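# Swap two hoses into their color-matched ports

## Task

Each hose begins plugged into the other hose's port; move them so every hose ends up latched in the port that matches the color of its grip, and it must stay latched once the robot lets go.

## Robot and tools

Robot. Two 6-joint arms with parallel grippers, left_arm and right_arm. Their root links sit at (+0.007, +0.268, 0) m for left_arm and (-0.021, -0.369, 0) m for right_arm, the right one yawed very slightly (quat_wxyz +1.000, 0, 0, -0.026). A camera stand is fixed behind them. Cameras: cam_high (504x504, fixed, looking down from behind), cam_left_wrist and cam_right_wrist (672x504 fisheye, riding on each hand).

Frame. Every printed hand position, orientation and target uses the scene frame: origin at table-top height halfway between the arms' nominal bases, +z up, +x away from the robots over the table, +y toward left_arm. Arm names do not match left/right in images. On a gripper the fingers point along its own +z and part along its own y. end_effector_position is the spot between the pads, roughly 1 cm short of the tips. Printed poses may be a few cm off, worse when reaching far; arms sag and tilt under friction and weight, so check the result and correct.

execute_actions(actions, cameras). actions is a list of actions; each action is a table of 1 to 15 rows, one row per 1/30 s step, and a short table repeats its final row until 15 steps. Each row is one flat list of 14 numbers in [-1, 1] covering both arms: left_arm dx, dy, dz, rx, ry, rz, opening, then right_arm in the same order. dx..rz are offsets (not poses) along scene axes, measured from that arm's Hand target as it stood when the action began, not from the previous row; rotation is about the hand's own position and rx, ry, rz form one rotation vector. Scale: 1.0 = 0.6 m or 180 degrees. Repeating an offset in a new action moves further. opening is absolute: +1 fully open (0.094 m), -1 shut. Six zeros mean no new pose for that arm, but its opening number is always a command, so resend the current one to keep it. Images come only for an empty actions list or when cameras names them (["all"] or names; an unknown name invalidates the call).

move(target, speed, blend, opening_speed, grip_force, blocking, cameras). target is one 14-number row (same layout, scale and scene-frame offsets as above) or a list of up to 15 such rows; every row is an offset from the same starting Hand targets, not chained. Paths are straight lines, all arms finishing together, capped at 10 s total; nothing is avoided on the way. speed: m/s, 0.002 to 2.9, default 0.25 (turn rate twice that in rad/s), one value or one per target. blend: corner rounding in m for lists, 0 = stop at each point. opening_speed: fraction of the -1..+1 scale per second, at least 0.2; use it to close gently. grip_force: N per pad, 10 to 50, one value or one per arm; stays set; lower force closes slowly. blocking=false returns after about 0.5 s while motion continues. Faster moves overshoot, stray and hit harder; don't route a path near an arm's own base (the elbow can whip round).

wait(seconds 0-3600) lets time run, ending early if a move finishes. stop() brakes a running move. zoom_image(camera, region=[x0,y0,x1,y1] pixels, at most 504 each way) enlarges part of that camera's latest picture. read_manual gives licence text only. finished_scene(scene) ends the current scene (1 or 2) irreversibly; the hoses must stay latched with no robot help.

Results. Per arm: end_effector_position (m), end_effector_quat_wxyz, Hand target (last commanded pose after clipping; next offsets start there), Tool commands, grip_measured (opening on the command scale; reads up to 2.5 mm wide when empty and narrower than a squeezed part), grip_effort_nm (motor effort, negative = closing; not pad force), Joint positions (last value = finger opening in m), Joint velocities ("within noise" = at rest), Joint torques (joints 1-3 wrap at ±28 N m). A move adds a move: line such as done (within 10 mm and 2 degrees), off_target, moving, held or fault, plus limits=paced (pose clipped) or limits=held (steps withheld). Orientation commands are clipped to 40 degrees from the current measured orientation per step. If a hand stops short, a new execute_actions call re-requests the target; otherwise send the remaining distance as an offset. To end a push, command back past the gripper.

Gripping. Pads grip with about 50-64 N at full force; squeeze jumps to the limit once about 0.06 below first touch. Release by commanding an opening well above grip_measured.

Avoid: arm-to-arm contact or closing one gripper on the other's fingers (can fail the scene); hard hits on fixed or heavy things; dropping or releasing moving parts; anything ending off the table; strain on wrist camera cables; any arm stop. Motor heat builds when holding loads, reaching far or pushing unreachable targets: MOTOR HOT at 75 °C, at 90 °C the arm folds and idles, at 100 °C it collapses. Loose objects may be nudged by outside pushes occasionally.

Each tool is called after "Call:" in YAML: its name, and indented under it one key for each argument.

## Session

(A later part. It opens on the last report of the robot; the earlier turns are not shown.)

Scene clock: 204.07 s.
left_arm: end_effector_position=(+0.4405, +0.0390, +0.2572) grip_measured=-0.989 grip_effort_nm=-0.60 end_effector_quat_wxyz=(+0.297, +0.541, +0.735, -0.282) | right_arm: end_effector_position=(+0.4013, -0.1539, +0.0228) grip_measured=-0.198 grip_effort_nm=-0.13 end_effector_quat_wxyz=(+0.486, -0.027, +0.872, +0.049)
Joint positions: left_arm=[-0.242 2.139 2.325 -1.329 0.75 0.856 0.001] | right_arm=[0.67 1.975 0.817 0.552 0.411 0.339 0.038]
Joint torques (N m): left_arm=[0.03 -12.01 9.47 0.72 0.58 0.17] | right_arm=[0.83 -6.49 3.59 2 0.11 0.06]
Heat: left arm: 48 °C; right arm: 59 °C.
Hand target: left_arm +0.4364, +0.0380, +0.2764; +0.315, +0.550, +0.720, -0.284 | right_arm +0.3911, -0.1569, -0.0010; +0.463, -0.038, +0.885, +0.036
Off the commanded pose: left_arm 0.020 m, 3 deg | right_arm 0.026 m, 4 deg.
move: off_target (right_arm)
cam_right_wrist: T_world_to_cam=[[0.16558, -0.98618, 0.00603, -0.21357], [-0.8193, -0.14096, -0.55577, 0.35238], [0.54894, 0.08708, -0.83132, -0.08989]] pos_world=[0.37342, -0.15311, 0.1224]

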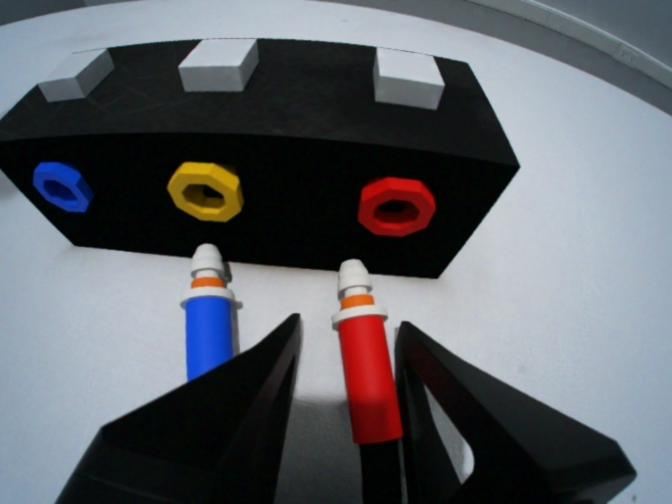

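Call:
move:
  target:
    - [0,0,0,0,0,0,-1,0.0,0.0,0.06,0,0,0,-0.2]
    - [0,0,0,0,0,0,-1,-0.01,0.003,0.02,0,0.02,0,-0.2]
    - [0,0,0,0,0,0,-1,-0.01,0.003,-0.025,0,0.02,0,-0.2]
  speed: 0.12
  cameras: ["cam_right_wrist","cam_left_wrist"]

Call:
zoom_image:
  camera: "cam_left_wrist"
  region: [330, 100, 480, 280]

Scene clock: 206.40 s.
left_arm: end_effector_position=(+0.4405, +0.0390, +0.2572) grip_measured=-0.989 grip_effort_nm=-0.60 end_effector_quat_wxyz=(+0.297, +0.541, +0.735, -0.282) | right_arm: end_effector_position=(+0.3991, -0.1537, +0.0211) grip_measured=-0.198 grip_effort_nm=-0.13 end_effector_quat_wxyz=(+0.481, -0.016, +0.875, +0.053)
Joint positions: left_arm=[-0.242 2.139 2.325 -1.329 0.75 0.856 0.001] | right_arm=[0.674 1.973 0.817 0.537 0.414 0.37 0.038]
Joint torques (N m): left_arm=[0.03 -12.01 9.48 0.73 0.58 0.18] | right_arm=[0.84 -5.14 4.64 1.37 -0.14 0.1]
Heat: left arm: 49 °C; right arm: 58 °C.
Hand target: left_arm +0.4364, +0.0380, +0.2764; +0.315, +0.550, +0.720, -0.284 | right_arm +0.3851, -0.1550, -0.0160; +0.435, -0.037, +0.899, +0.037
Off the commanded pose: left_arm 0.020 m, 3 deg | right_arm 0.040 m, 7 deg.
move: off_target (right_arm)
cam_left_wrist: T_world_to_cam=[[-0.92258, -0.35336, 0.15483, 0.38663], [-0.38574, 0.83814, -0.38564, 0.26984], [0.0065, -0.41551, -0.90956, 0.34681]] pos_world=[0.45853, 0.05456, 0.35964]
cam_right_wrist: T_world_to_cam=[[0.1513, -0.98841, -0.01267, -0.20723], [-0.82813, -0.11974, -0.5476, 0.35631], [0.53973, 0.09335, -0.83664, -0.08535]] pos_world=[0.37249, -0.1542, 0.12109]
Images, in order (width x height): cam_left_wrist 672x504, cam_right_wrist 672x504.

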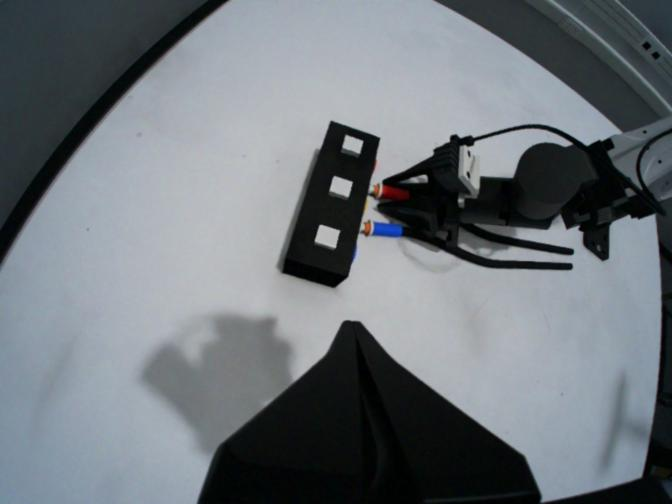

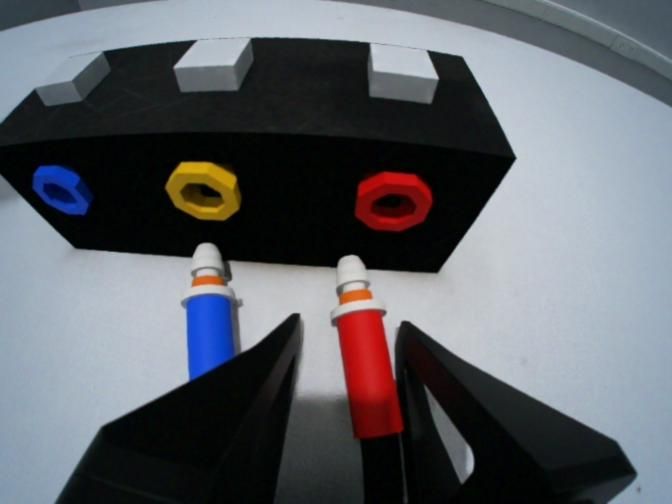

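Scaled by 2.800 from the camera's image (finer frame: 960x720).

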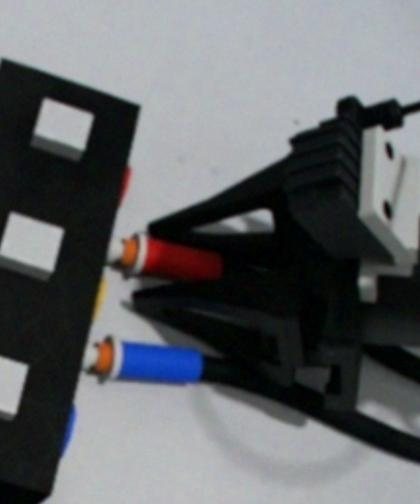

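Call:
move:
  target:
    - [0,0,0,0,0,0,-1,0.0,0.0,0.08,0,0,0,-0.2]
    - [0,0,0,0,0,0,-1,-0.0,-0.004,-0.04,0,0.0,0,-0.2]
  speed: 0.15
  cameras: ["cam_right_wrist","cam_left_wrist"]

Call:
zoom_image:
  camera: "cam_left_wrist"
  region: [330, 100, 480, 280]

Scene clock: 208.87 s.
left_arm: end_effector_position=(+0.4405, +0.0390, +0.2572) grip_measured=-0.989 grip_effort_nm=-0.60 end_effector_quat_wxyz=(+0.297, +0.541, +0.735, -0.282) | right_arm: end_effector_position=(+0.4087, -0.1496, +0.0218) grip_measured=-0.198 grip_effort_nm=-0.11 end_effector_quat_wxyz=(+0.509, -0.001, +0.858, +0.072)
Joint positions: left_arm=[-0.242 2.139 2.325 -1.329 0.75 0.856 0.001] | right_arm=[0.67 2.025 0.811 0.672 0.416 0.379 0.038]
Joint torques (N m): left_arm=[0.02 -12.01 9.47 0.73 0.58 0.17] | right_arm=[0.55 -3.99 2.43 1.03 -0.26 -0.03]
Heat: left arm: 49 °C; right arm: 57 °C.
Hand target: left_arm +0.4364, +0.0380, +0.2764; +0.315, +0.550, +0.720, -0.284 | right_arm +0.3851, -0.1574, -0.0400; +0.435, -0.037, +0.899, +0.037
Off the commanded pose: left_arm 0.020 m, 3 deg | right_arm 0.067 m, 11 deg.
move: off_target (right_arm)
cam_left_wrist: T_world_to_cam=[[-0.92258, -0.35336, 0.15483, 0.38663], [-0.38574, 0.83814, -0.38564, 0.26984], [0.0065, -0.41551, -0.90956, 0.34681]] pos_world=[0.45853, 0.05456, 0.35964]
cam_right_wrist: T_world_to_cam=[[0.14265, -0.98826, -0.05472, -0.20027], [-0.79357, -0.08116, -0.60304, 0.35796], [0.59152, 0.12945, -0.79583, -0.10692]] pos_world=[0.37588, -0.15503, 0.11981]
Images, in order (width x height): cam_left_wrist 672x504, cam_right_wrist 672x504.

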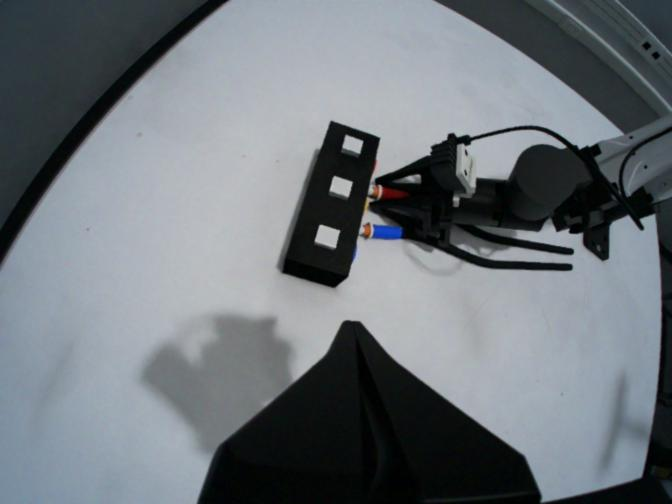

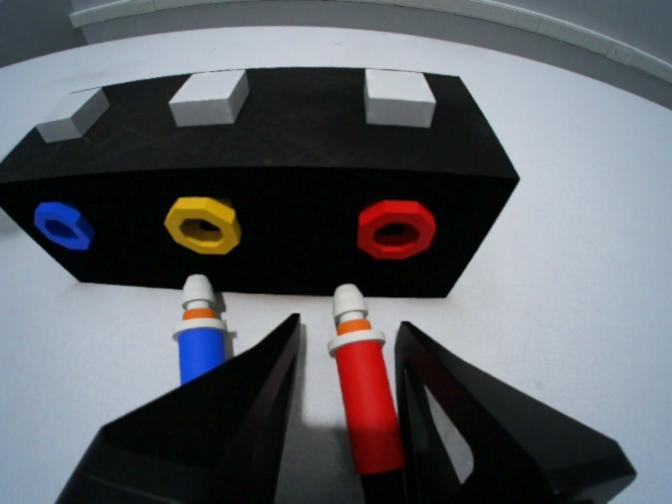

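Scaled by 2.800 from the camera's image (finer frame: 960x720).

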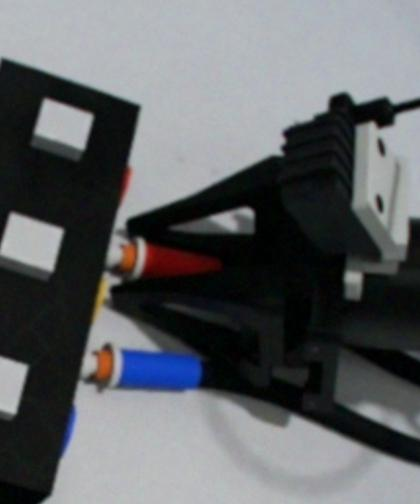

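Call:
move:
  target:
    - [0,0,0,0,0,0,-1,0.0,0.0,0.15,0,0.06,0,-0.2]
    - [0,0,0,0,0,0,-1,0.02,-0.006,0.1,0,0.13,0,-0.2]
    - [0,0,0,0,0,0,-1,0.02,-0.006,0.067,0,0.13,0,-0.2]
  speed: 0.15
  cameras: ["cam_right_wrist","cam_left_wrist"]

Call:
zoom_image:
  camera: "cam_left_wrist"
  region: [330, 100, 480, 280]

Scene clock: 212.73 s.
left_arm: end_effector_position=(+0.4405, +0.0390, +0.2572) grip_measured=-0.989 grip_effort_nm=-0.60 end_effector_quat_wxyz=(+0.297, +0.541, +0.735, -0.282) | right_arm: end_effector_position=(+0.4012, -0.1588, +0.0223) grip_measured=-0.198 grip_effort_nm=-0.11 end_effector_quat_wxyz=(+0.266, -0.031, +0.962, +0.049)
Joint positions: left_arm=[-0.242 2.139 2.325 -1.329 0.75 0.856 0.001] | right_arm=[0.572 1.983 1.244 -0.305 0.158 0.412 0.038]
Joint torques (N m): left_arm=[0.02 -12 9.47 0.72 0.59 0.18] | right_arm=[-0.1 -6.64 5.96 1.52 -0.06 0.16]
Heat: left arm: 49 °C; right arm: 56 °C.
Hand target: left_arm +0.4364, +0.0380, +0.2764; +0.315, +0.550, +0.720, -0.284 | right_arm +0.3972, -0.1610, +0.0003; +0.243, -0.029, +0.969, +0.044
Off the commanded pose: left_arm 0.020 m, 3 deg | right_arm 0.023 m, 3 deg.
move: off_target (right_arm)
cam_left_wrist: T_world_to_cam=[[-0.92258, -0.35336, 0.15483, 0.38663], [-0.38574, 0.83814, -0.38564, 0.26984], [0.0065, -0.41551, -0.90956, 0.34681]] pos_world=[0.45853, 0.05456, 0.35964]
cam_right_wrist: T_world_to_cam=[[0.17884, -0.98252, -0.05167, -0.2218], [-0.97825, -0.17196, -0.11601, 0.4004], [0.1051, 0.07129, -0.9919, 0.08938]] pos_world=[0.42196, -0.15544, 0.12365]
Images, in order (width x height): cam_left_wrist 672x504, cam_right_wrist 672x504.

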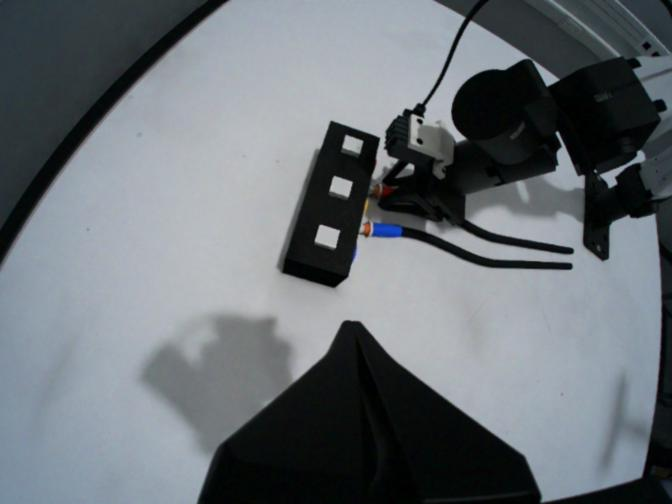

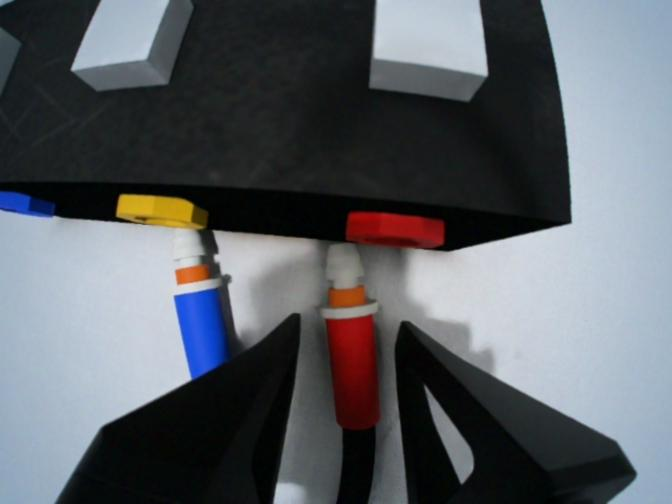

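Scaled by 2.800 from the camera's image (finer frame: 960x720).

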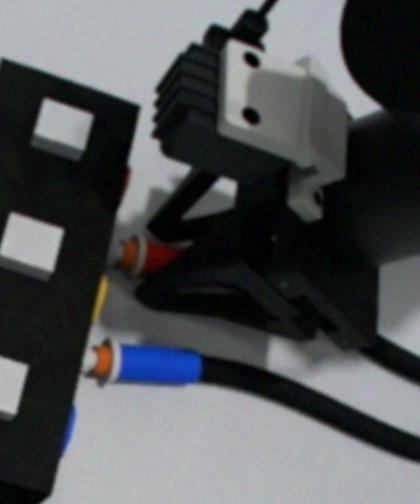

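Call:
move:
  target:
    - [0,0,0,0,0,0,-1,-0.006,0.0,-0.03,0,0,0,-0.2]
    - [0,0,0,0,0,0,-1,-0.006,0,-0.03,0,0,0,-1]
  speed: 0.1
  opening_speed: 0.8
  cameras: ["cam_right_wrist","cam_left_wrist"]

Scene clock: 214.97 s.
left_arm: end_effector_position=(+0.4405, +0.0390, +0.2572) grip_measured=-0.989 grip_effort_nm=-0.60 end_effector_quat_wxyz=(+0.297, +0.541, +0.735, -0.282) | right_arm: end_effector_position=(+0.4131, -0.1572, +0.0220) grip_measured=-0.582 grip_effort_nm=-1.04 end_effector_quat_wxyz=(+0.295, -0.024, +0.954, +0.052)
Joint positions: left_arm=[-0.242 2.139 2.325 -1.329 0.75 0.856 0.001] | right_arm=[0.57 1.997 1.226 -0.215 0.18 0.413 0.02]
Joint torques (N m): left_arm=[0.03 -12 9.47 0.72 0.58 0.17] | right_arm=[0.44 -6.04 3.77 1.33 -0.25 0.21]
Heat: left arm: 49 °C; right arm: 55 °C.
Hand target: left_arm +0.4364, +0.0380, +0.2764; +0.315, +0.550, +0.720, -0.284 | right_arm +0.3935, -0.1610, -0.0178; +0.243, -0.029, +0.969, +0.044
Off the commanded pose: left_arm 0.020 m, 3 deg | right_arm 0.044 m, 6 deg.
move: off_target (right_arm); target 2's new opening was sent with right_arm's hand 0.044 m and 6 deg from that target
cam_left_wrist: T_world_to_cam=[[-0.92258, -0.35336, 0.15483, 0.38663], [-0.38574, 0.83814, -0.38564, 0.26984], [0.0065, -0.41551, -0.90956, 0.34681]] pos_world=[0.45853, 0.05456, 0.35964]
cam_right_wrist: T_world_to_cam=[[0.1684, -0.98424, -0.05402, -0.21829], [-0.97181, -0.15659, -0.17627, 0.41328], [0.16503, 0.08218, -0.98286, 0.06439]] pos_world=[0.42776, -0.15542, 0.12434]
Images, in order (width x height): cam_left_wrist 672x504, cam_right_wrist 672x504.

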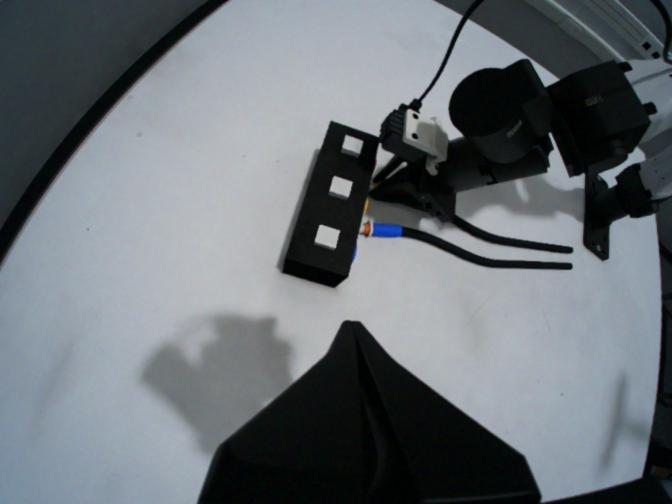

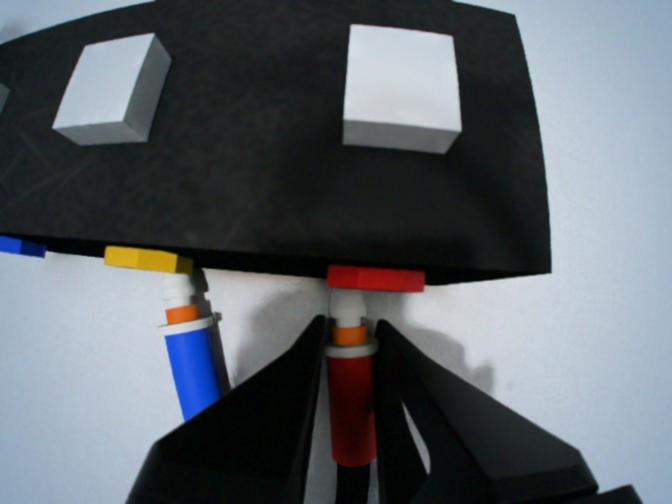

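Call:
move:
  target:
    - [0,0,0,0,0,0,-1,-0.02,-0.006,0.05,0,-0.016,0,-1]
    - [0,0,0,0,0,0,-1,-0.04,-0.012,0.165,0,-0.016,0,-1]
  speed: 0.12
  cameras: ["cam_right_wrist","cam_left_wrist"]

Call:
zoom_image:
  camera: "cam_left_wrist"
  region: [330, 100, 480, 280]

Scene clock: 217.40 s.
left_arm: end_effector_position=(+0.4405, +0.0390, +0.2572) grip_measured=-0.989 grip_effort_nm=-0.60 end_effector_quat_wxyz=(+0.297, +0.541, +0.735, -0.282) | right_arm: end_effector_position=(+0.3601, -0.1774, +0.0541) grip_measured=-0.583 grip_effort_nm=-1.05 end_effector_quat_wxyz=(+0.239, -0.035, +0.970, +0.024)
Joint positions: left_arm=[-0.242 2.139 2.325 -1.329 0.75 0.856 0.001] | right_arm=[0.593 1.819 1.194 -0.494 0.186 0.427 0.02]
Joint torques (N m): left_arm=[0.03 -12.03 9.46 0.73 0.58 0.18] | right_arm=[0.68 -12.11 9.47 1.35 0.08 0.17]
Heat: left arm: 49 °C; right arm: 54 °C.
Hand target: left_arm +0.4364, +0.0380, +0.2764; +0.315, +0.550, +0.720, -0.284 | right_arm +0.3694, -0.1682, +0.0812; +0.267, -0.030, +0.962, +0.043
Off the commanded pose: left_arm 0.020 m, 3 deg | right_arm 0.030 m, 4 deg.
move: off_target (right_arm)
cam_left_wrist: T_world_to_cam=[[-0.92258, -0.35336, 0.15483, 0.38663], [-0.38574, 0.83814, -0.38564, 0.26984], [0.0065, -0.41551, -0.90956, 0.34681]] pos_world=[0.45853, 0.05456, 0.35964]
cam_right_wrist: T_world_to_cam=[[0.17321, -0.98484, -0.00924, -0.23176], [-0.98354, -0.17248, -0.05379, 0.35907], [0.05138, 0.01841, -0.99851, 0.13691]] pos_world=[0.38627, -0.16883, 0.15388]
Images, in order (width x height): cam_left_wrist 672x504, cam_right_wrist 672x504.

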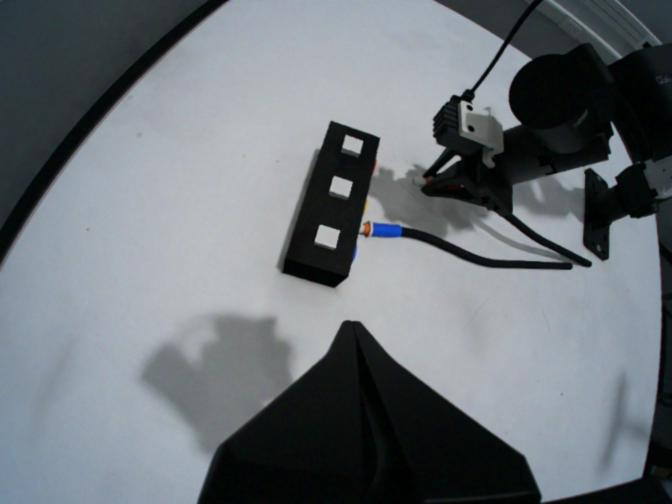

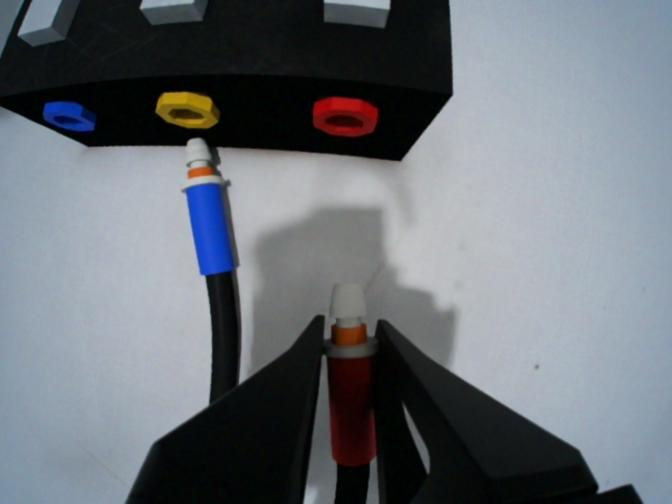

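Scaled by 2.800 from the camera's image (finer frame: 960x720).

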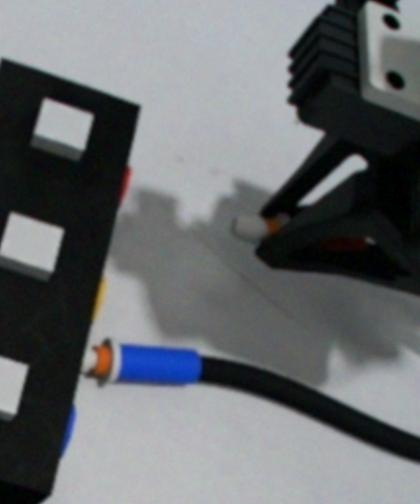

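Call:
move:
  target:
    - [0,0,0,0,0,0,-1,0.02,0.0,-0.135,0,-0.025,0,-1]
    - [0,0,0,0,0,0,-1,0.02,0,-0.135,0,-0.025,0,-0.4]
    - [0,0,0,0,0,0,-1,0.02,0,-0.1,0,-0.025,0,-0.4]
    - [0,0,0,0,0,0,-1,-0.01,-0.003,-0.1,0,-0.025,0,-0.4]
    - [0,0,0,0,0,0,-1,-0.016,-0.003,-0.15,0,-0.025,0,-0.4]
  speed: 0.1
  opening_speed: 0.8
  cameras: ["cam_right_wrist","cam_left_wrist"]

Call:
zoom_image:
  camera: "cam_left_wrist"
  region: [330, 100, 480, 280]

Scene clock: 222.53 s.
left_arm: end_effector_position=(+0.4405, +0.0390, +0.2572) grip_measured=-0.989 grip_effort_nm=-0.60 end_effector_quat_wxyz=(+0.297, +0.541, +0.735, -0.282) | right_arm: end_effector_position=(+0.3783, -0.1653, +0.0207) grip_measured=-0.402 grip_effort_nm=0.10 end_effector_quat_wxyz=(+0.347, -0.026, +0.936, +0.051)
Joint positions: left_arm=[-0.242 2.139 2.325 -1.329 0.75 0.856 0.001] | right_arm=[0.623 1.866 0.956 0.016 0.258 0.425 0.028]
Joint torques (N m): left_arm=[0.02 -12.01 9.48 0.73 0.58 0.17] | right_arm=[0.58 -6.32 3.43 1.41 -0.14 0.21]
Heat: left arm: 49 °C; right arm: 53 °C.
Hand target: left_arm +0.4364, +0.0380, +0.2764; +0.315, +0.550, +0.720, -0.284 | right_arm +0.3598, -0.1700, -0.0089; +0.305, -0.031, +0.951, +0.042
Off the commanded pose: left_arm 0.020 m, 3 deg | right_arm 0.035 m, 5 deg.
move: off_target (right_arm); target 2's new opening was sent with right_arm's hand 0.023 m and 3 deg from that target
cam_left_wrist: T_world_to_cam=[[-0.92258, -0.35336, 0.15483, 0.38663], [-0.38574, 0.83814, -0.38564, 0.26984], [0.0065, -0.41551, -0.90956, 0.34681]] pos_world=[0.45853, 0.05456, 0.35964]
cam_right_wrist: T_world_to_cam=[[0.17007, -0.98475, -0.03665, -0.2216], [-0.94714, -0.15308, -0.28196, 0.3715], [0.27204, 0.08266, -0.95873, 0.02872]] pos_world=[0.38174, -0.16372, 0.12416]
Images, in order (width x height): cam_left_wrist 672x504, cam_right_wrist 672x504.

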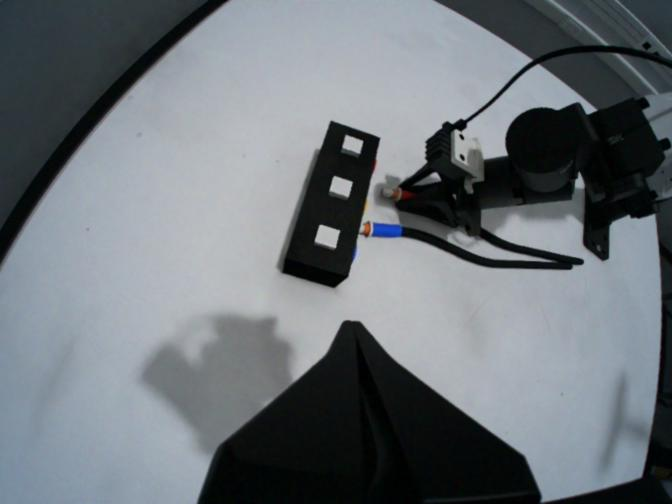

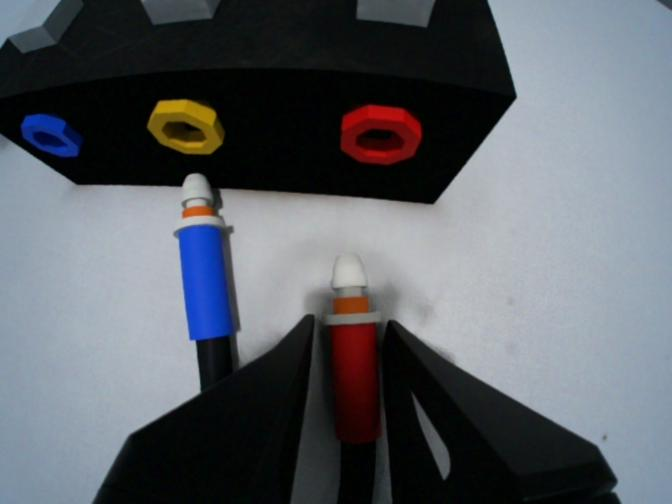

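Scaled by 2.800 from the camera's image (finer frame: 960x720).

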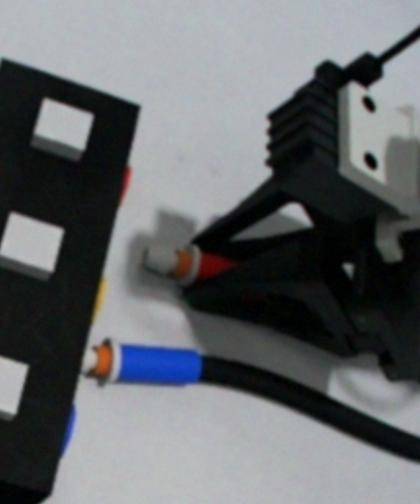

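Call:
move:
  target:
    - [0,0,0,0,0,0,-1,0.0,0.0,0.05,0,0,0,-0.4]
    - [0,0,0,0,0,0,-1,-0.02,0,0.05,0,0,0,-0.4]
    - [0,0,0,0,0,0,-1,-0.02,0,0.0,0,0,0,-0.4]
  speed: 0.1
  cameras: ["cam_right_wrist"]

Scene clock: 224.83 s.
left_arm: end_effector_position=(+0.4405, +0.0390, +0.2572) grip_measured=-0.989 grip_effort_nm=-0.60 end_effector_quat_wxyz=(+0.297, +0.541, +0.735, -0.282) | right_arm: end_effector_position=(+0.3637, -0.1665, +0.0207) grip_measured=-0.402 grip_effort_nm=0.10 end_effector_quat_wxyz=(+0.344, -0.025, +0.937, +0.050)
Joint positions: left_arm=[-0.242 2.139 2.325 -1.329 0.75 0.856 0.001] | right_arm=[0.642 1.826 0.908 0.012 0.268 0.444 0.028]
Joint torques (N m): left_arm=[0.05 -12.01 9.47 0.72 0.59 0.17] | right_arm=[0.65 -5.3 3.71 1.52 -0.12 0.2]
Heat: left arm: 49 °C; right arm: 52 °C.
Hand target: left_arm +0.4364, +0.0380, +0.2764; +0.315, +0.550, +0.720, -0.284 | right_arm +0.3479, -0.1700, -0.0089; +0.305, -0.031, +0.951, +0.042
Off the commanded pose: left_arm 0.020 m, 3 deg | right_arm 0.034 m, 5 deg.
move: off_target (right_arm)
cam_right_wrist: T_world_to_cam=[[0.16966, -0.98481, -0.03702, -0.22015], [-0.94922, -0.15319, -0.27481, 0.35808], [0.26497, 0.08177, -0.96079, 0.03518]] pos_world=[0.36792, -0.16482, 0.12406]

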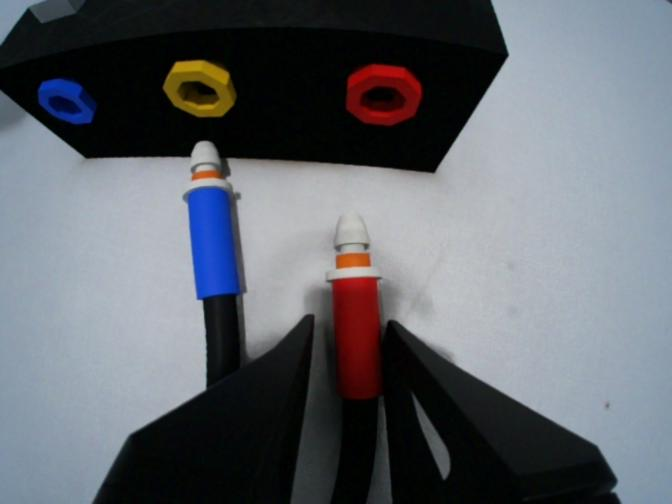

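Call:
move:
  target:
    - [0,0,0,0,0,0,-1,0.0,0.0,0,0,0,0,-1]
    - [0,0,0,0,0,0,-1,0.03,0.007,0.1,0,-0.025,0,-1]
    - [0,0,0,0,0,0,-1,0.062,0.007,0.155,0,-0.025,0,-1]
  speed: 0.1
  opening_speed: 0.8
  cameras: ["cam_right_wrist","cam_left_wrist"]

Call:
zoom_image:
  camera: "cam_left_wrist"
  region: [330, 100, 480, 280]

Scene clock: 228.37 s.
left_arm: end_effector_position=(+0.4405, +0.0390, +0.2572) grip_measured=-0.989 grip_effort_nm=-0.60 end_effector_quat_wxyz=(+0.297, +0.541, +0.735, -0.282) | right_arm: end_effector_position=(+0.3739, -0.1723, +0.0576) grip_measured=-0.643 grip_effort_nm=-1.04 end_effector_quat_wxyz=(+0.316, -0.035, +0.948, +0.023)
Joint positions: left_arm=[-0.242 2.139 2.325 -1.329 0.75 0.856 0.001] | right_arm=[0.618 1.793 1.089 -0.273 0.268 0.411 0.017]
Joint torques (N m): left_arm=[0.02 -12 9.5 0.72 0.59 0.17] | right_arm=[-0.1 -11.58 9.47 1.61 0.05 -0.02]
Heat: left arm: 49 °C; right arm: 52 °C.
Hand target: left_arm +0.4364, +0.0380, +0.2764; +0.315, +0.550, +0.720, -0.284 | right_arm +0.3851, -0.1657, +0.0842; +0.342, -0.033, +0.938, +0.041
Off the commanded pose: left_arm 0.020 m, 3 deg | right_arm 0.030 m, 4 deg.
move: off_target (right_arm)
cam_left_wrist: T_world_to_cam=[[-0.92258, -0.35336, 0.15483, 0.38663], [-0.38574, 0.83814, -0.38564, 0.26984], [0.0065, -0.41551, -0.90956, 0.34681]] pos_world=[0.45853, 0.05456, 0.35964]
cam_right_wrist: T_world_to_cam=[[0.17099, -0.9852, 0.01224, -0.22961], [-0.9629, -0.16973, -0.20978, 0.3755], [0.20875, 0.02409, -0.97767, 0.08049]] pos_world=[0.38403, -0.16442, 0.16028]
Images, in order (width x height): cam_left_wrist 672x504, cam_right_wrist 672x504.

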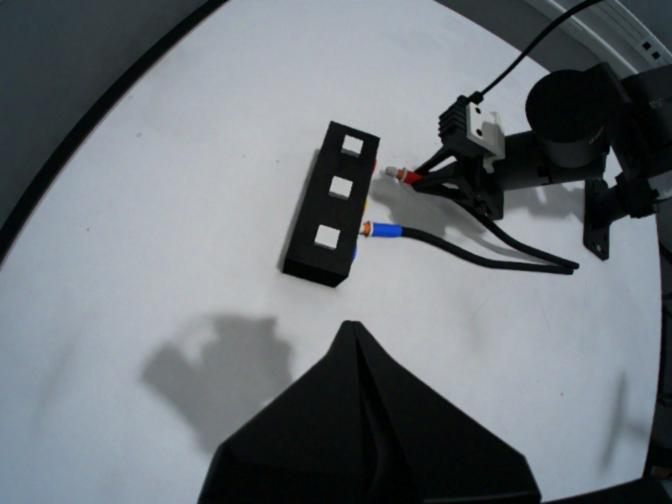

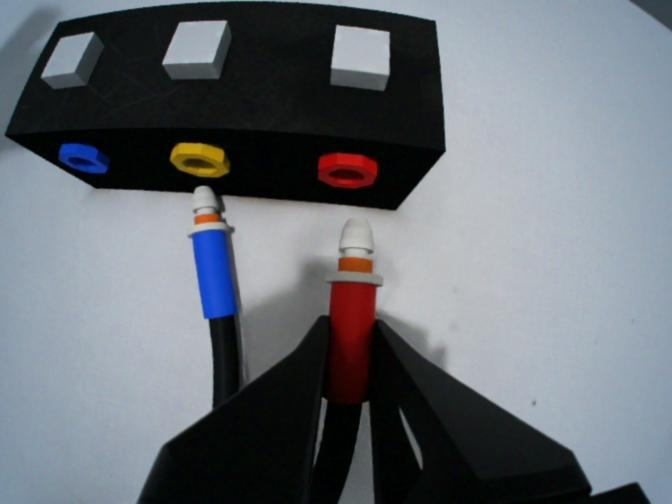

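Scaled by 2.800 from the camera's image (finer frame: 960x720).

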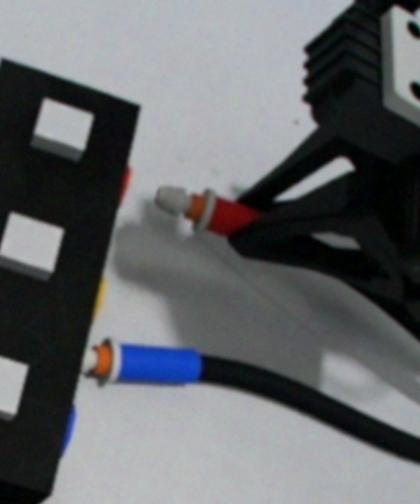

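Call:
move:
  target:
    - [0,0,0,0,0,0,-1,-0.01,0.006,0.02,0,-0.008,0.011,-1]
  speed: 0.06
  cameras: ["cam_right_wrist","cam_left_wrist"]

Call:
zoom_image:
  camera: "cam_left_wrist"
  region: [330, 100, 480, 280]

Call:
zoom_image:
  camera: "cam_right_wrist"
  region: [250, 100, 450, 300]

Scene clock: 229.50 s.
left_arm: end_effector_position=(+0.4405, +0.0390, +0.2572) grip_measured=-0.989 grip_effort_nm=-0.60 end_effector_quat_wxyz=(+0.297, +0.541, +0.735, -0.282) | right_arm: end_effector_position=(+0.3741, -0.1694, +0.0732) grip_measured=-0.643 grip_effort_nm=-1.05 end_effector_quat_wxyz=(+0.330, -0.047, +0.942, +0.030)
Joint positions: left_arm=[-0.242 2.139 2.325 -1.329 0.75 0.856 0.001] | right_arm=[0.622 1.755 1.089 -0.275 0.264 0.385 0.017]
Joint torques (N m): left_arm=[0.02 -12.03 9.47 0.73 0.59 0.18] | right_arm=[0.72 -11.66 8.21 1.75 0.04 -0.02]
Heat: left arm: 49 °C; right arm: 52 °C.
Hand target: left_arm +0.4364, +0.0380, +0.2764; +0.315, +0.550, +0.720, -0.284 | right_arm +0.3791, -0.1622, +0.0962; +0.353, -0.050, +0.933, +0.046
Off the commanded pose: left_arm 0.020 m, 3 deg | right_arm 0.025 m, 3 deg.
move: off_target (right_arm)
cam_left_wrist: T_world_to_cam=[[-0.92258, -0.35336, 0.15483, 0.38663], [-0.38574, 0.83814, -0.38564, 0.26984], [0.0065, -0.41551, -0.90956, 0.34681]] pos_world=[0.45853, 0.05456, 0.35964]
cam_right_wrist: T_world_to_cam=[[0.19609, -0.98052, 0.01172, -0.2356], [-0.95122, -0.19311, -0.24059, 0.37342], [0.23816, 0.03603, -0.97056, 0.08611]] pos_world=[0.38089, -0.16201, 0.17618]
Images, in order (width x height): cam_left_wrist 672x504, cam_right_wrist 672x504.

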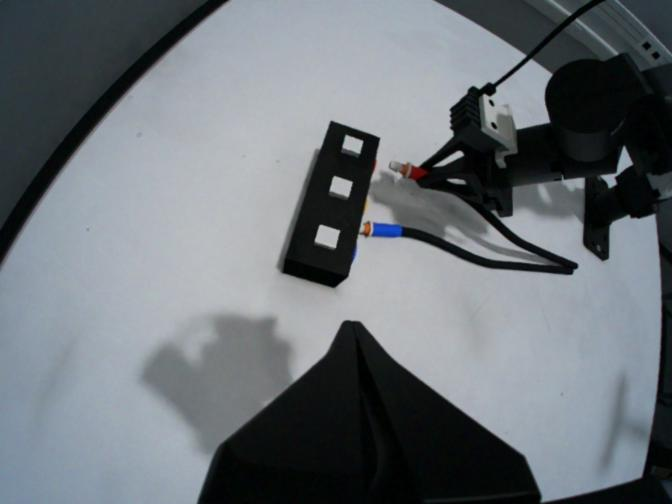

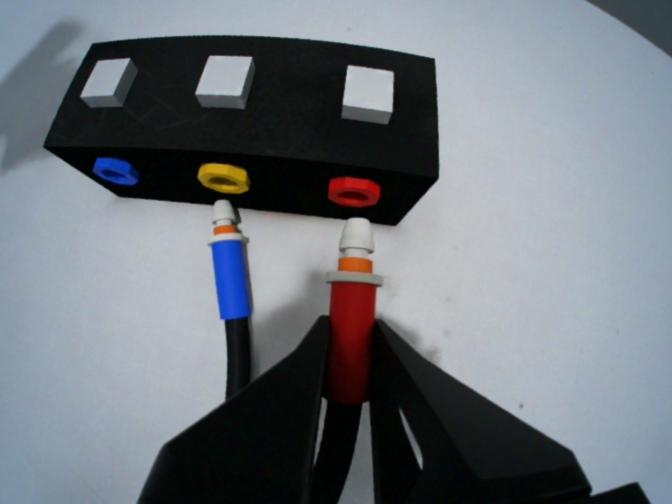

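Scaled by 2.800 from the camera's image (finer frame: 960x720).

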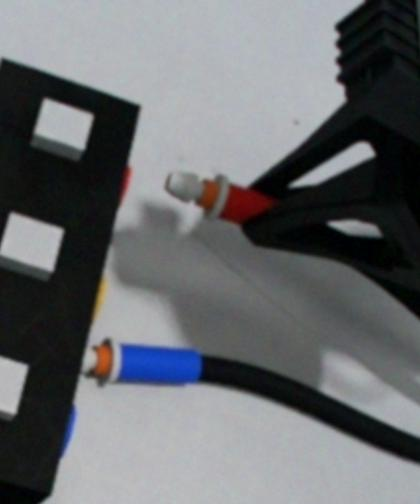

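Scaled by 2.520 from the camera's image (finer frame: 960x720).

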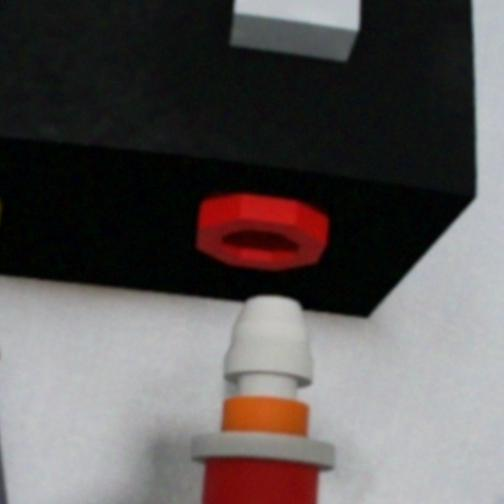

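Call:
move:
  target:
    - [0,0,0,0,0,0,-1,-0.01,0.0,-0.03,0,0,0,-1]
    - [0,0,0,0,0,0,-1,0.01,0,-0.012,0,0,0,-1]
  speed: 0.06
  cameras: ["cam_right_wrist","cam_left_wrist"]

Call:
zoom_image:
  camera: "cam_left_wrist"
  region: [330, 100, 480, 280]

Call:
zoom_image:
  camera: "cam_right_wrist"
  region: [250, 100, 450, 300]

Scene clock: 231.70 s.
left_arm: end_effector_position=(+0.4405, +0.0390, +0.2572) grip_measured=-0.989 grip_effort_nm=-0.60 end_effector_quat_wxyz=(+0.297, +0.541, +0.735, -0.282) | right_arm: end_effector_position=(+0.3738, -0.1682, +0.0703) grip_measured=-0.643 grip_effort_nm=-1.05 end_effector_quat_wxyz=(+0.334, -0.051, +0.941, +0.034)
Joint positions: left_arm=[-0.242 2.139 2.325 -1.329 0.75 0.856 0.001] | right_arm=[0.623 1.755 1.07 -0.244 0.259 0.377 0.017]
Joint torques (N m): left_arm=[0.01 -12 9.47 0.73 0.58 0.17] | right_arm=[-0.2 -9.47 9.89 1.74 0.04 0]
Heat: left arm: 49 °C; right arm: 53 °C.
Hand target: left_arm +0.4364, +0.0380, +0.2764; +0.315, +0.550, +0.720, -0.284 | right_arm +0.3851, -0.1622, +0.0891; +0.353, -0.050, +0.933, +0.046
Off the commanded pose: left_arm 0.020 m, 3 deg | right_arm 0.023 m, 3 deg.
move: off_target (right_arm)
cam_left_wrist: T_world_to_cam=[[-0.92258, -0.35336, 0.15483, 0.38663], [-0.38574, 0.83814, -0.38564, 0.26984], [0.0065, -0.41551, -0.90956, 0.34681]] pos_world=[0.45853, 0.05456, 0.35964]
cam_right_wrist: T_world_to_cam=[[0.20598, -0.97852, 0.00846, -0.23739], [-0.94717, -0.20153, -0.2495, 0.37033], [0.24585, 0.04337, -0.96834, 0.08155]] pos_world=[0.37961, -0.1612, 0.17338]
Images, in order (width x height): cam_left_wrist 672x504, cam_right_wrist 672x504.

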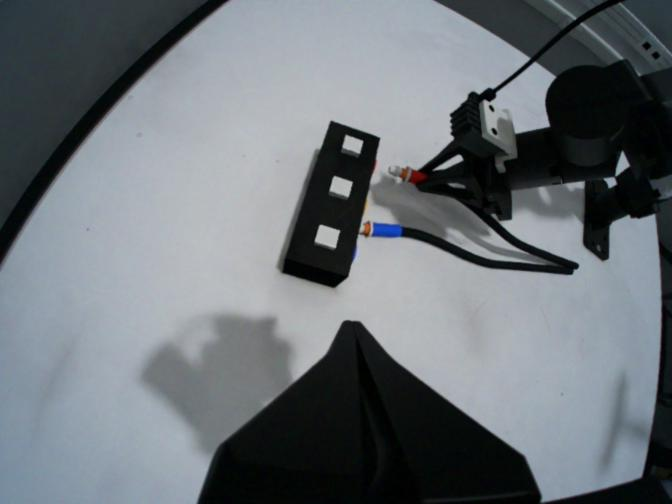

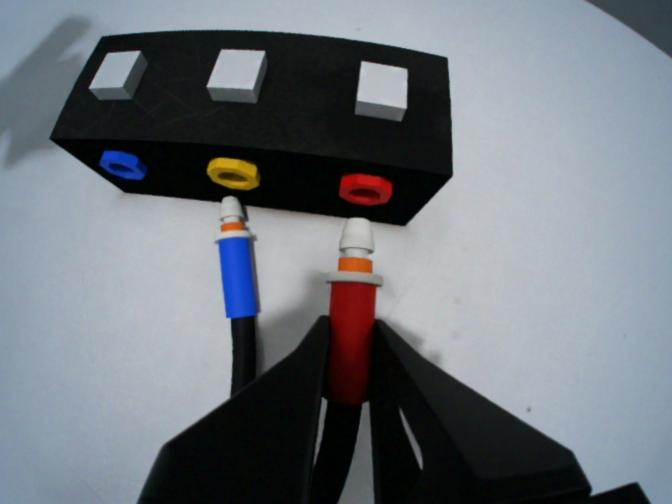

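Scaled by 2.800 from the camera's image (finer frame: 960x720).

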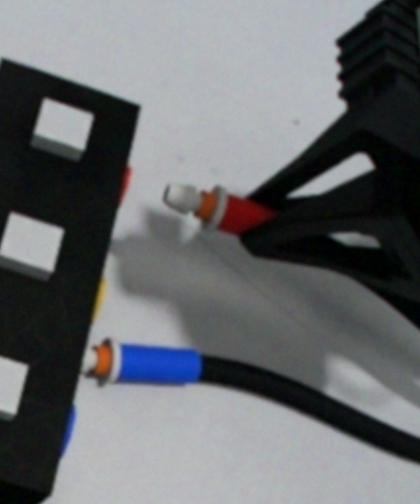

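Scaled by 2.520 from the camera's image (finer frame: 960x720).

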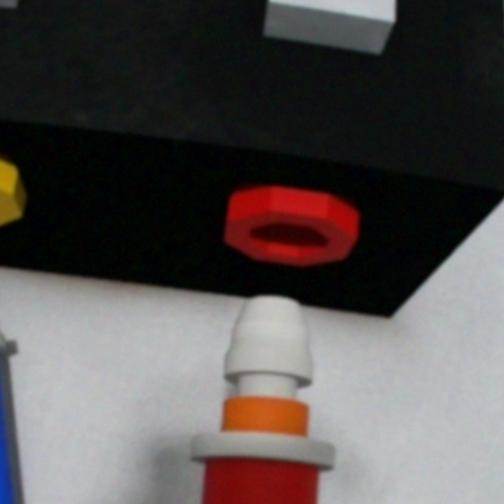

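Call:
move:
  target:
    - [0,0,0,0,0,0,-1,0.0,-0.004,-0.022,0,0,0,-1]
    - [0,0,0,0,0,0,-1,0.018,-0.003,-0.018,0,0,0,-1]
  speed: 0.06
  cameras: ["cam_right_wrist","cam_left_wrist"]

Call:
zoom_image:
  camera: "cam_left_wrist"
  region: [330, 100, 480, 280]

Call:
zoom_image:
  camera: "cam_right_wrist"
  region: [250, 100, 450, 300]

Scene clock: 233.23 s.
left_arm: end_effector_position=(+0.4405, +0.0390, +0.2572) grip_measured=-0.989 grip_effort_nm=-0.59 end_effector_quat_wxyz=(+0.297, +0.541, +0.735, -0.282) | right_arm: end_effector_position=(+0.3843, -0.1702, +0.0704) grip_measured=-0.643 grip_effort_nm=-1.05 end_effector_quat_wxyz=(+0.342, -0.049, +0.938, +0.039)
Joint positions: left_arm=[-0.242 2.139 2.325 -1.329 0.75 0.856 0.001] | right_arm=[0.602 1.773 1.078 -0.21 0.245 0.361 0.017]
Joint torques (N m): left_arm=[0.02 -12 9.47 0.73 0.58 0.17] | right_arm=[-0.09 -7.27 9.89 1.86 0.04 -0.02]
Heat: left arm: 49 °C; right arm: 53 °C.
Hand target: left_arm +0.4364, +0.0380, +0.2764; +0.315, +0.550, +0.720, -0.284 | right_arm +0.3958, -0.1640, +0.0781; +0.353, -0.050, +0.933, +0.046
Off the commanded pose: left_arm 0.020 m, 3 deg | right_arm 0.015 m, 2 deg.
move: off_target (right_arm)
cam_left_wrist: T_world_to_cam=[[-0.92258, -0.35336, 0.15483, 0.38663], [-0.38574, 0.83814, -0.38564, 0.26984], [0.0065, -0.41551, -0.90956, 0.34681]] pos_world=[0.45853, 0.05456, 0.35964]
cam_right_wrist: T_world_to_cam=[[0.20466, -0.97883, -0.00012, -0.24045], [-0.94305, -0.19715, -0.26793, 0.3803], [0.26223, 0.05495, -0.96344, 0.07443]] pos_world=[0.38834, -0.16448, 0.17357]
Images, in order (width x height): cam_left_wrist 672x504, cam_right_wrist 672x504.

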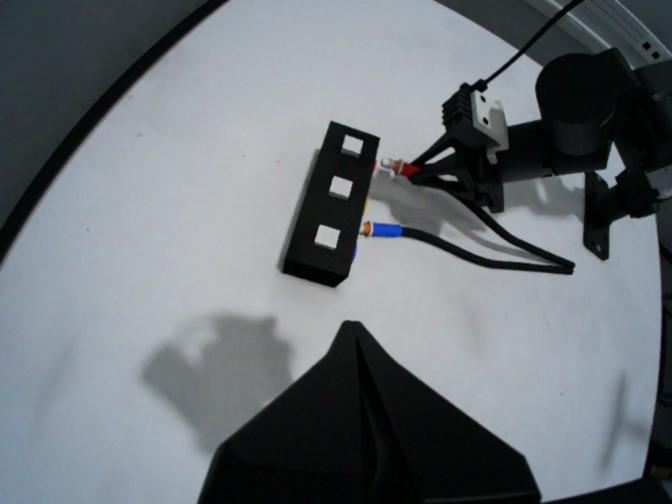

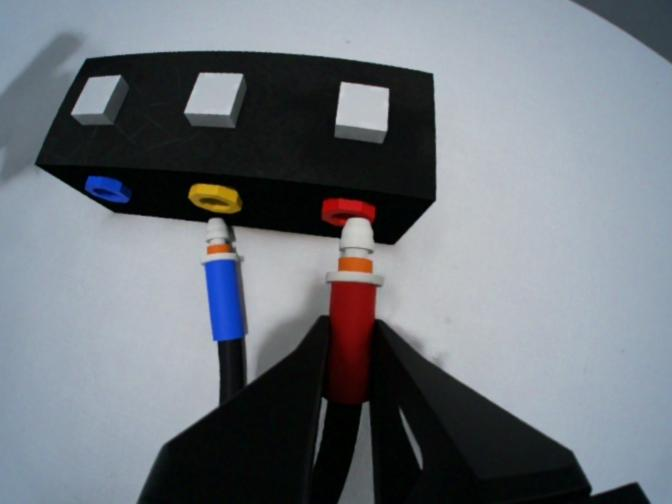

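Scaled by 2.800 from the camera's image (finer frame: 960x720).

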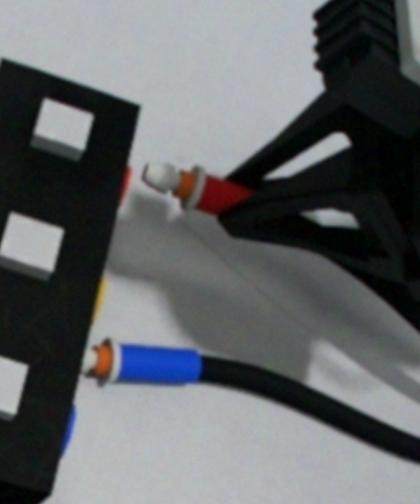

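Scaled by 2.520 from the camera's image (finer frame: 960x720).

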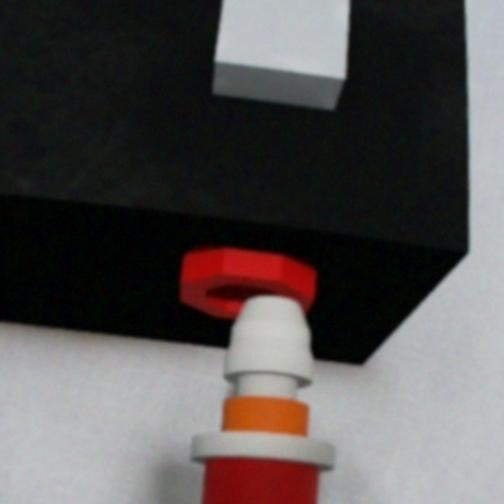

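Call:
move:
  target:
    - [0,0,0,0,0,0,-1,-0.02,0.014,-0.035,0,0,0,-1]
    - [0,0,0,0,0,0,-1,0.002,0.008,-0.018,0,0,0,-1]
  speed: 0.06
  cameras: ["cam_right_wrist","cam_left_wrist"]

Call:
zoom_image:
  camera: "cam_left_wrist"
  region: [330, 100, 480, 280]

Call:
zoom_image:
  camera: "cam_right_wrist"
  region: [250, 100, 450, 300]

Scene clock: 235.23 s.
left_arm: end_effector_position=(+0.4405, +0.0390, +0.2572) grip_measured=-0.989 grip_effort_nm=-0.60 end_effector_quat_wxyz=(+0.297, +0.541, +0.735, -0.282) | right_arm: end_effector_position=(+0.3868, -0.1655, +0.0610) grip_measured=-0.643 grip_effort_nm=-1.04 end_effector_quat_wxyz=(+0.345, -0.048, +0.937, +0.040)
Joint positions: left_arm=[-0.242 2.139 2.325 -1.329 0.75 0.856 0.001] | right_arm=[0.61 1.804 1.071 -0.168 0.251 0.369 0.017]
Joint torques (N m): left_arm=[0.01 -12.03 9.48 0.72 0.59 0.17] | right_arm=[0.06 -7.41 9.77 1.81 0.04 -0.02]
Heat: left arm: 49 °C; right arm: 53 °C.
Hand target: left_arm +0.4364, +0.0380, +0.2764; +0.315, +0.550, +0.720, -0.284 | right_arm +0.3971, -0.1592, +0.0673; +0.353, -0.050, +0.933, +0.046
Off the commanded pose: left_arm 0.020 m, 3 deg | right_arm 0.014 m, 1 deg.
move: off_target (right_arm)
cam_left_wrist: T_world_to_cam=[[-0.92258, -0.35336, 0.15483, 0.38663], [-0.38574, 0.83814, -0.38564, 0.26984], [0.0065, -0.41551, -0.90956, 0.34681]] pos_world=[0.45853, 0.05456, 0.35964]
cam_right_wrist: T_world_to_cam=[[0.20372, -0.97903, -0.00194, -0.23592], [-0.94183, -0.19543, -0.27344, 0.38127], [0.26733, 0.05753, -0.96189, 0.06287]] pos_world=[0.39035, -0.16007, 0.16427]
Images, in order (width x height): cam_left_wrist 672x504, cam_right_wrist 672x504.

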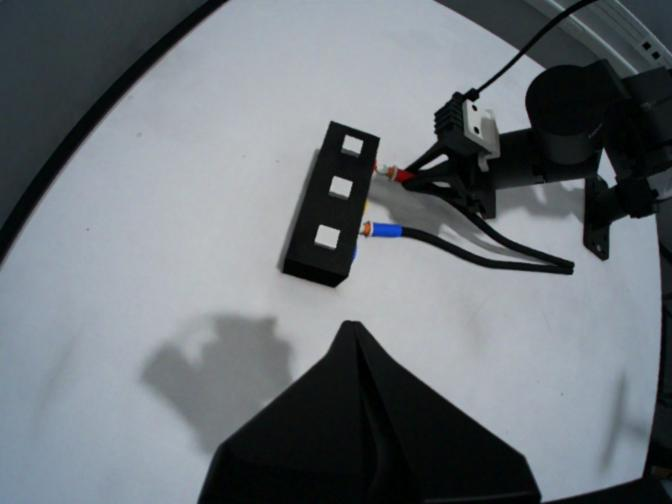

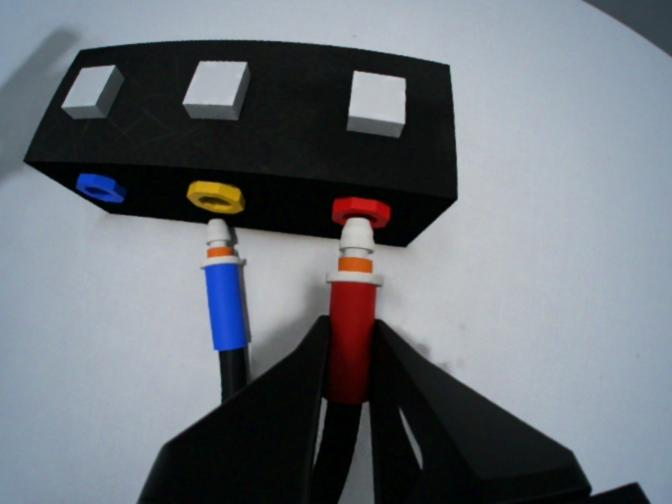

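Scaled by 2.800 from the camera's image (finer frame: 960x720).

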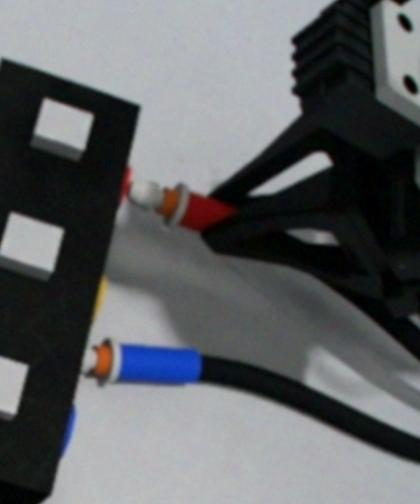

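Scaled by 2.520 from the camera's image (finer frame: 960x720).

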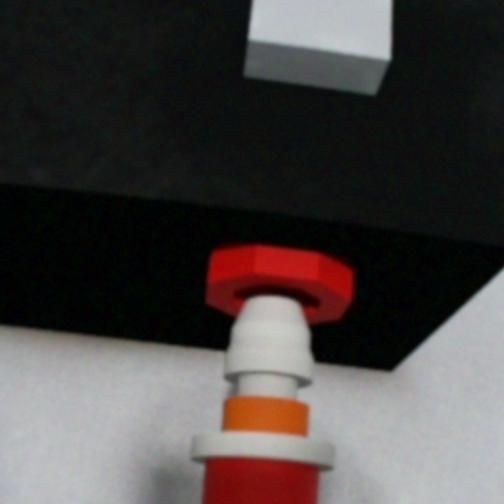

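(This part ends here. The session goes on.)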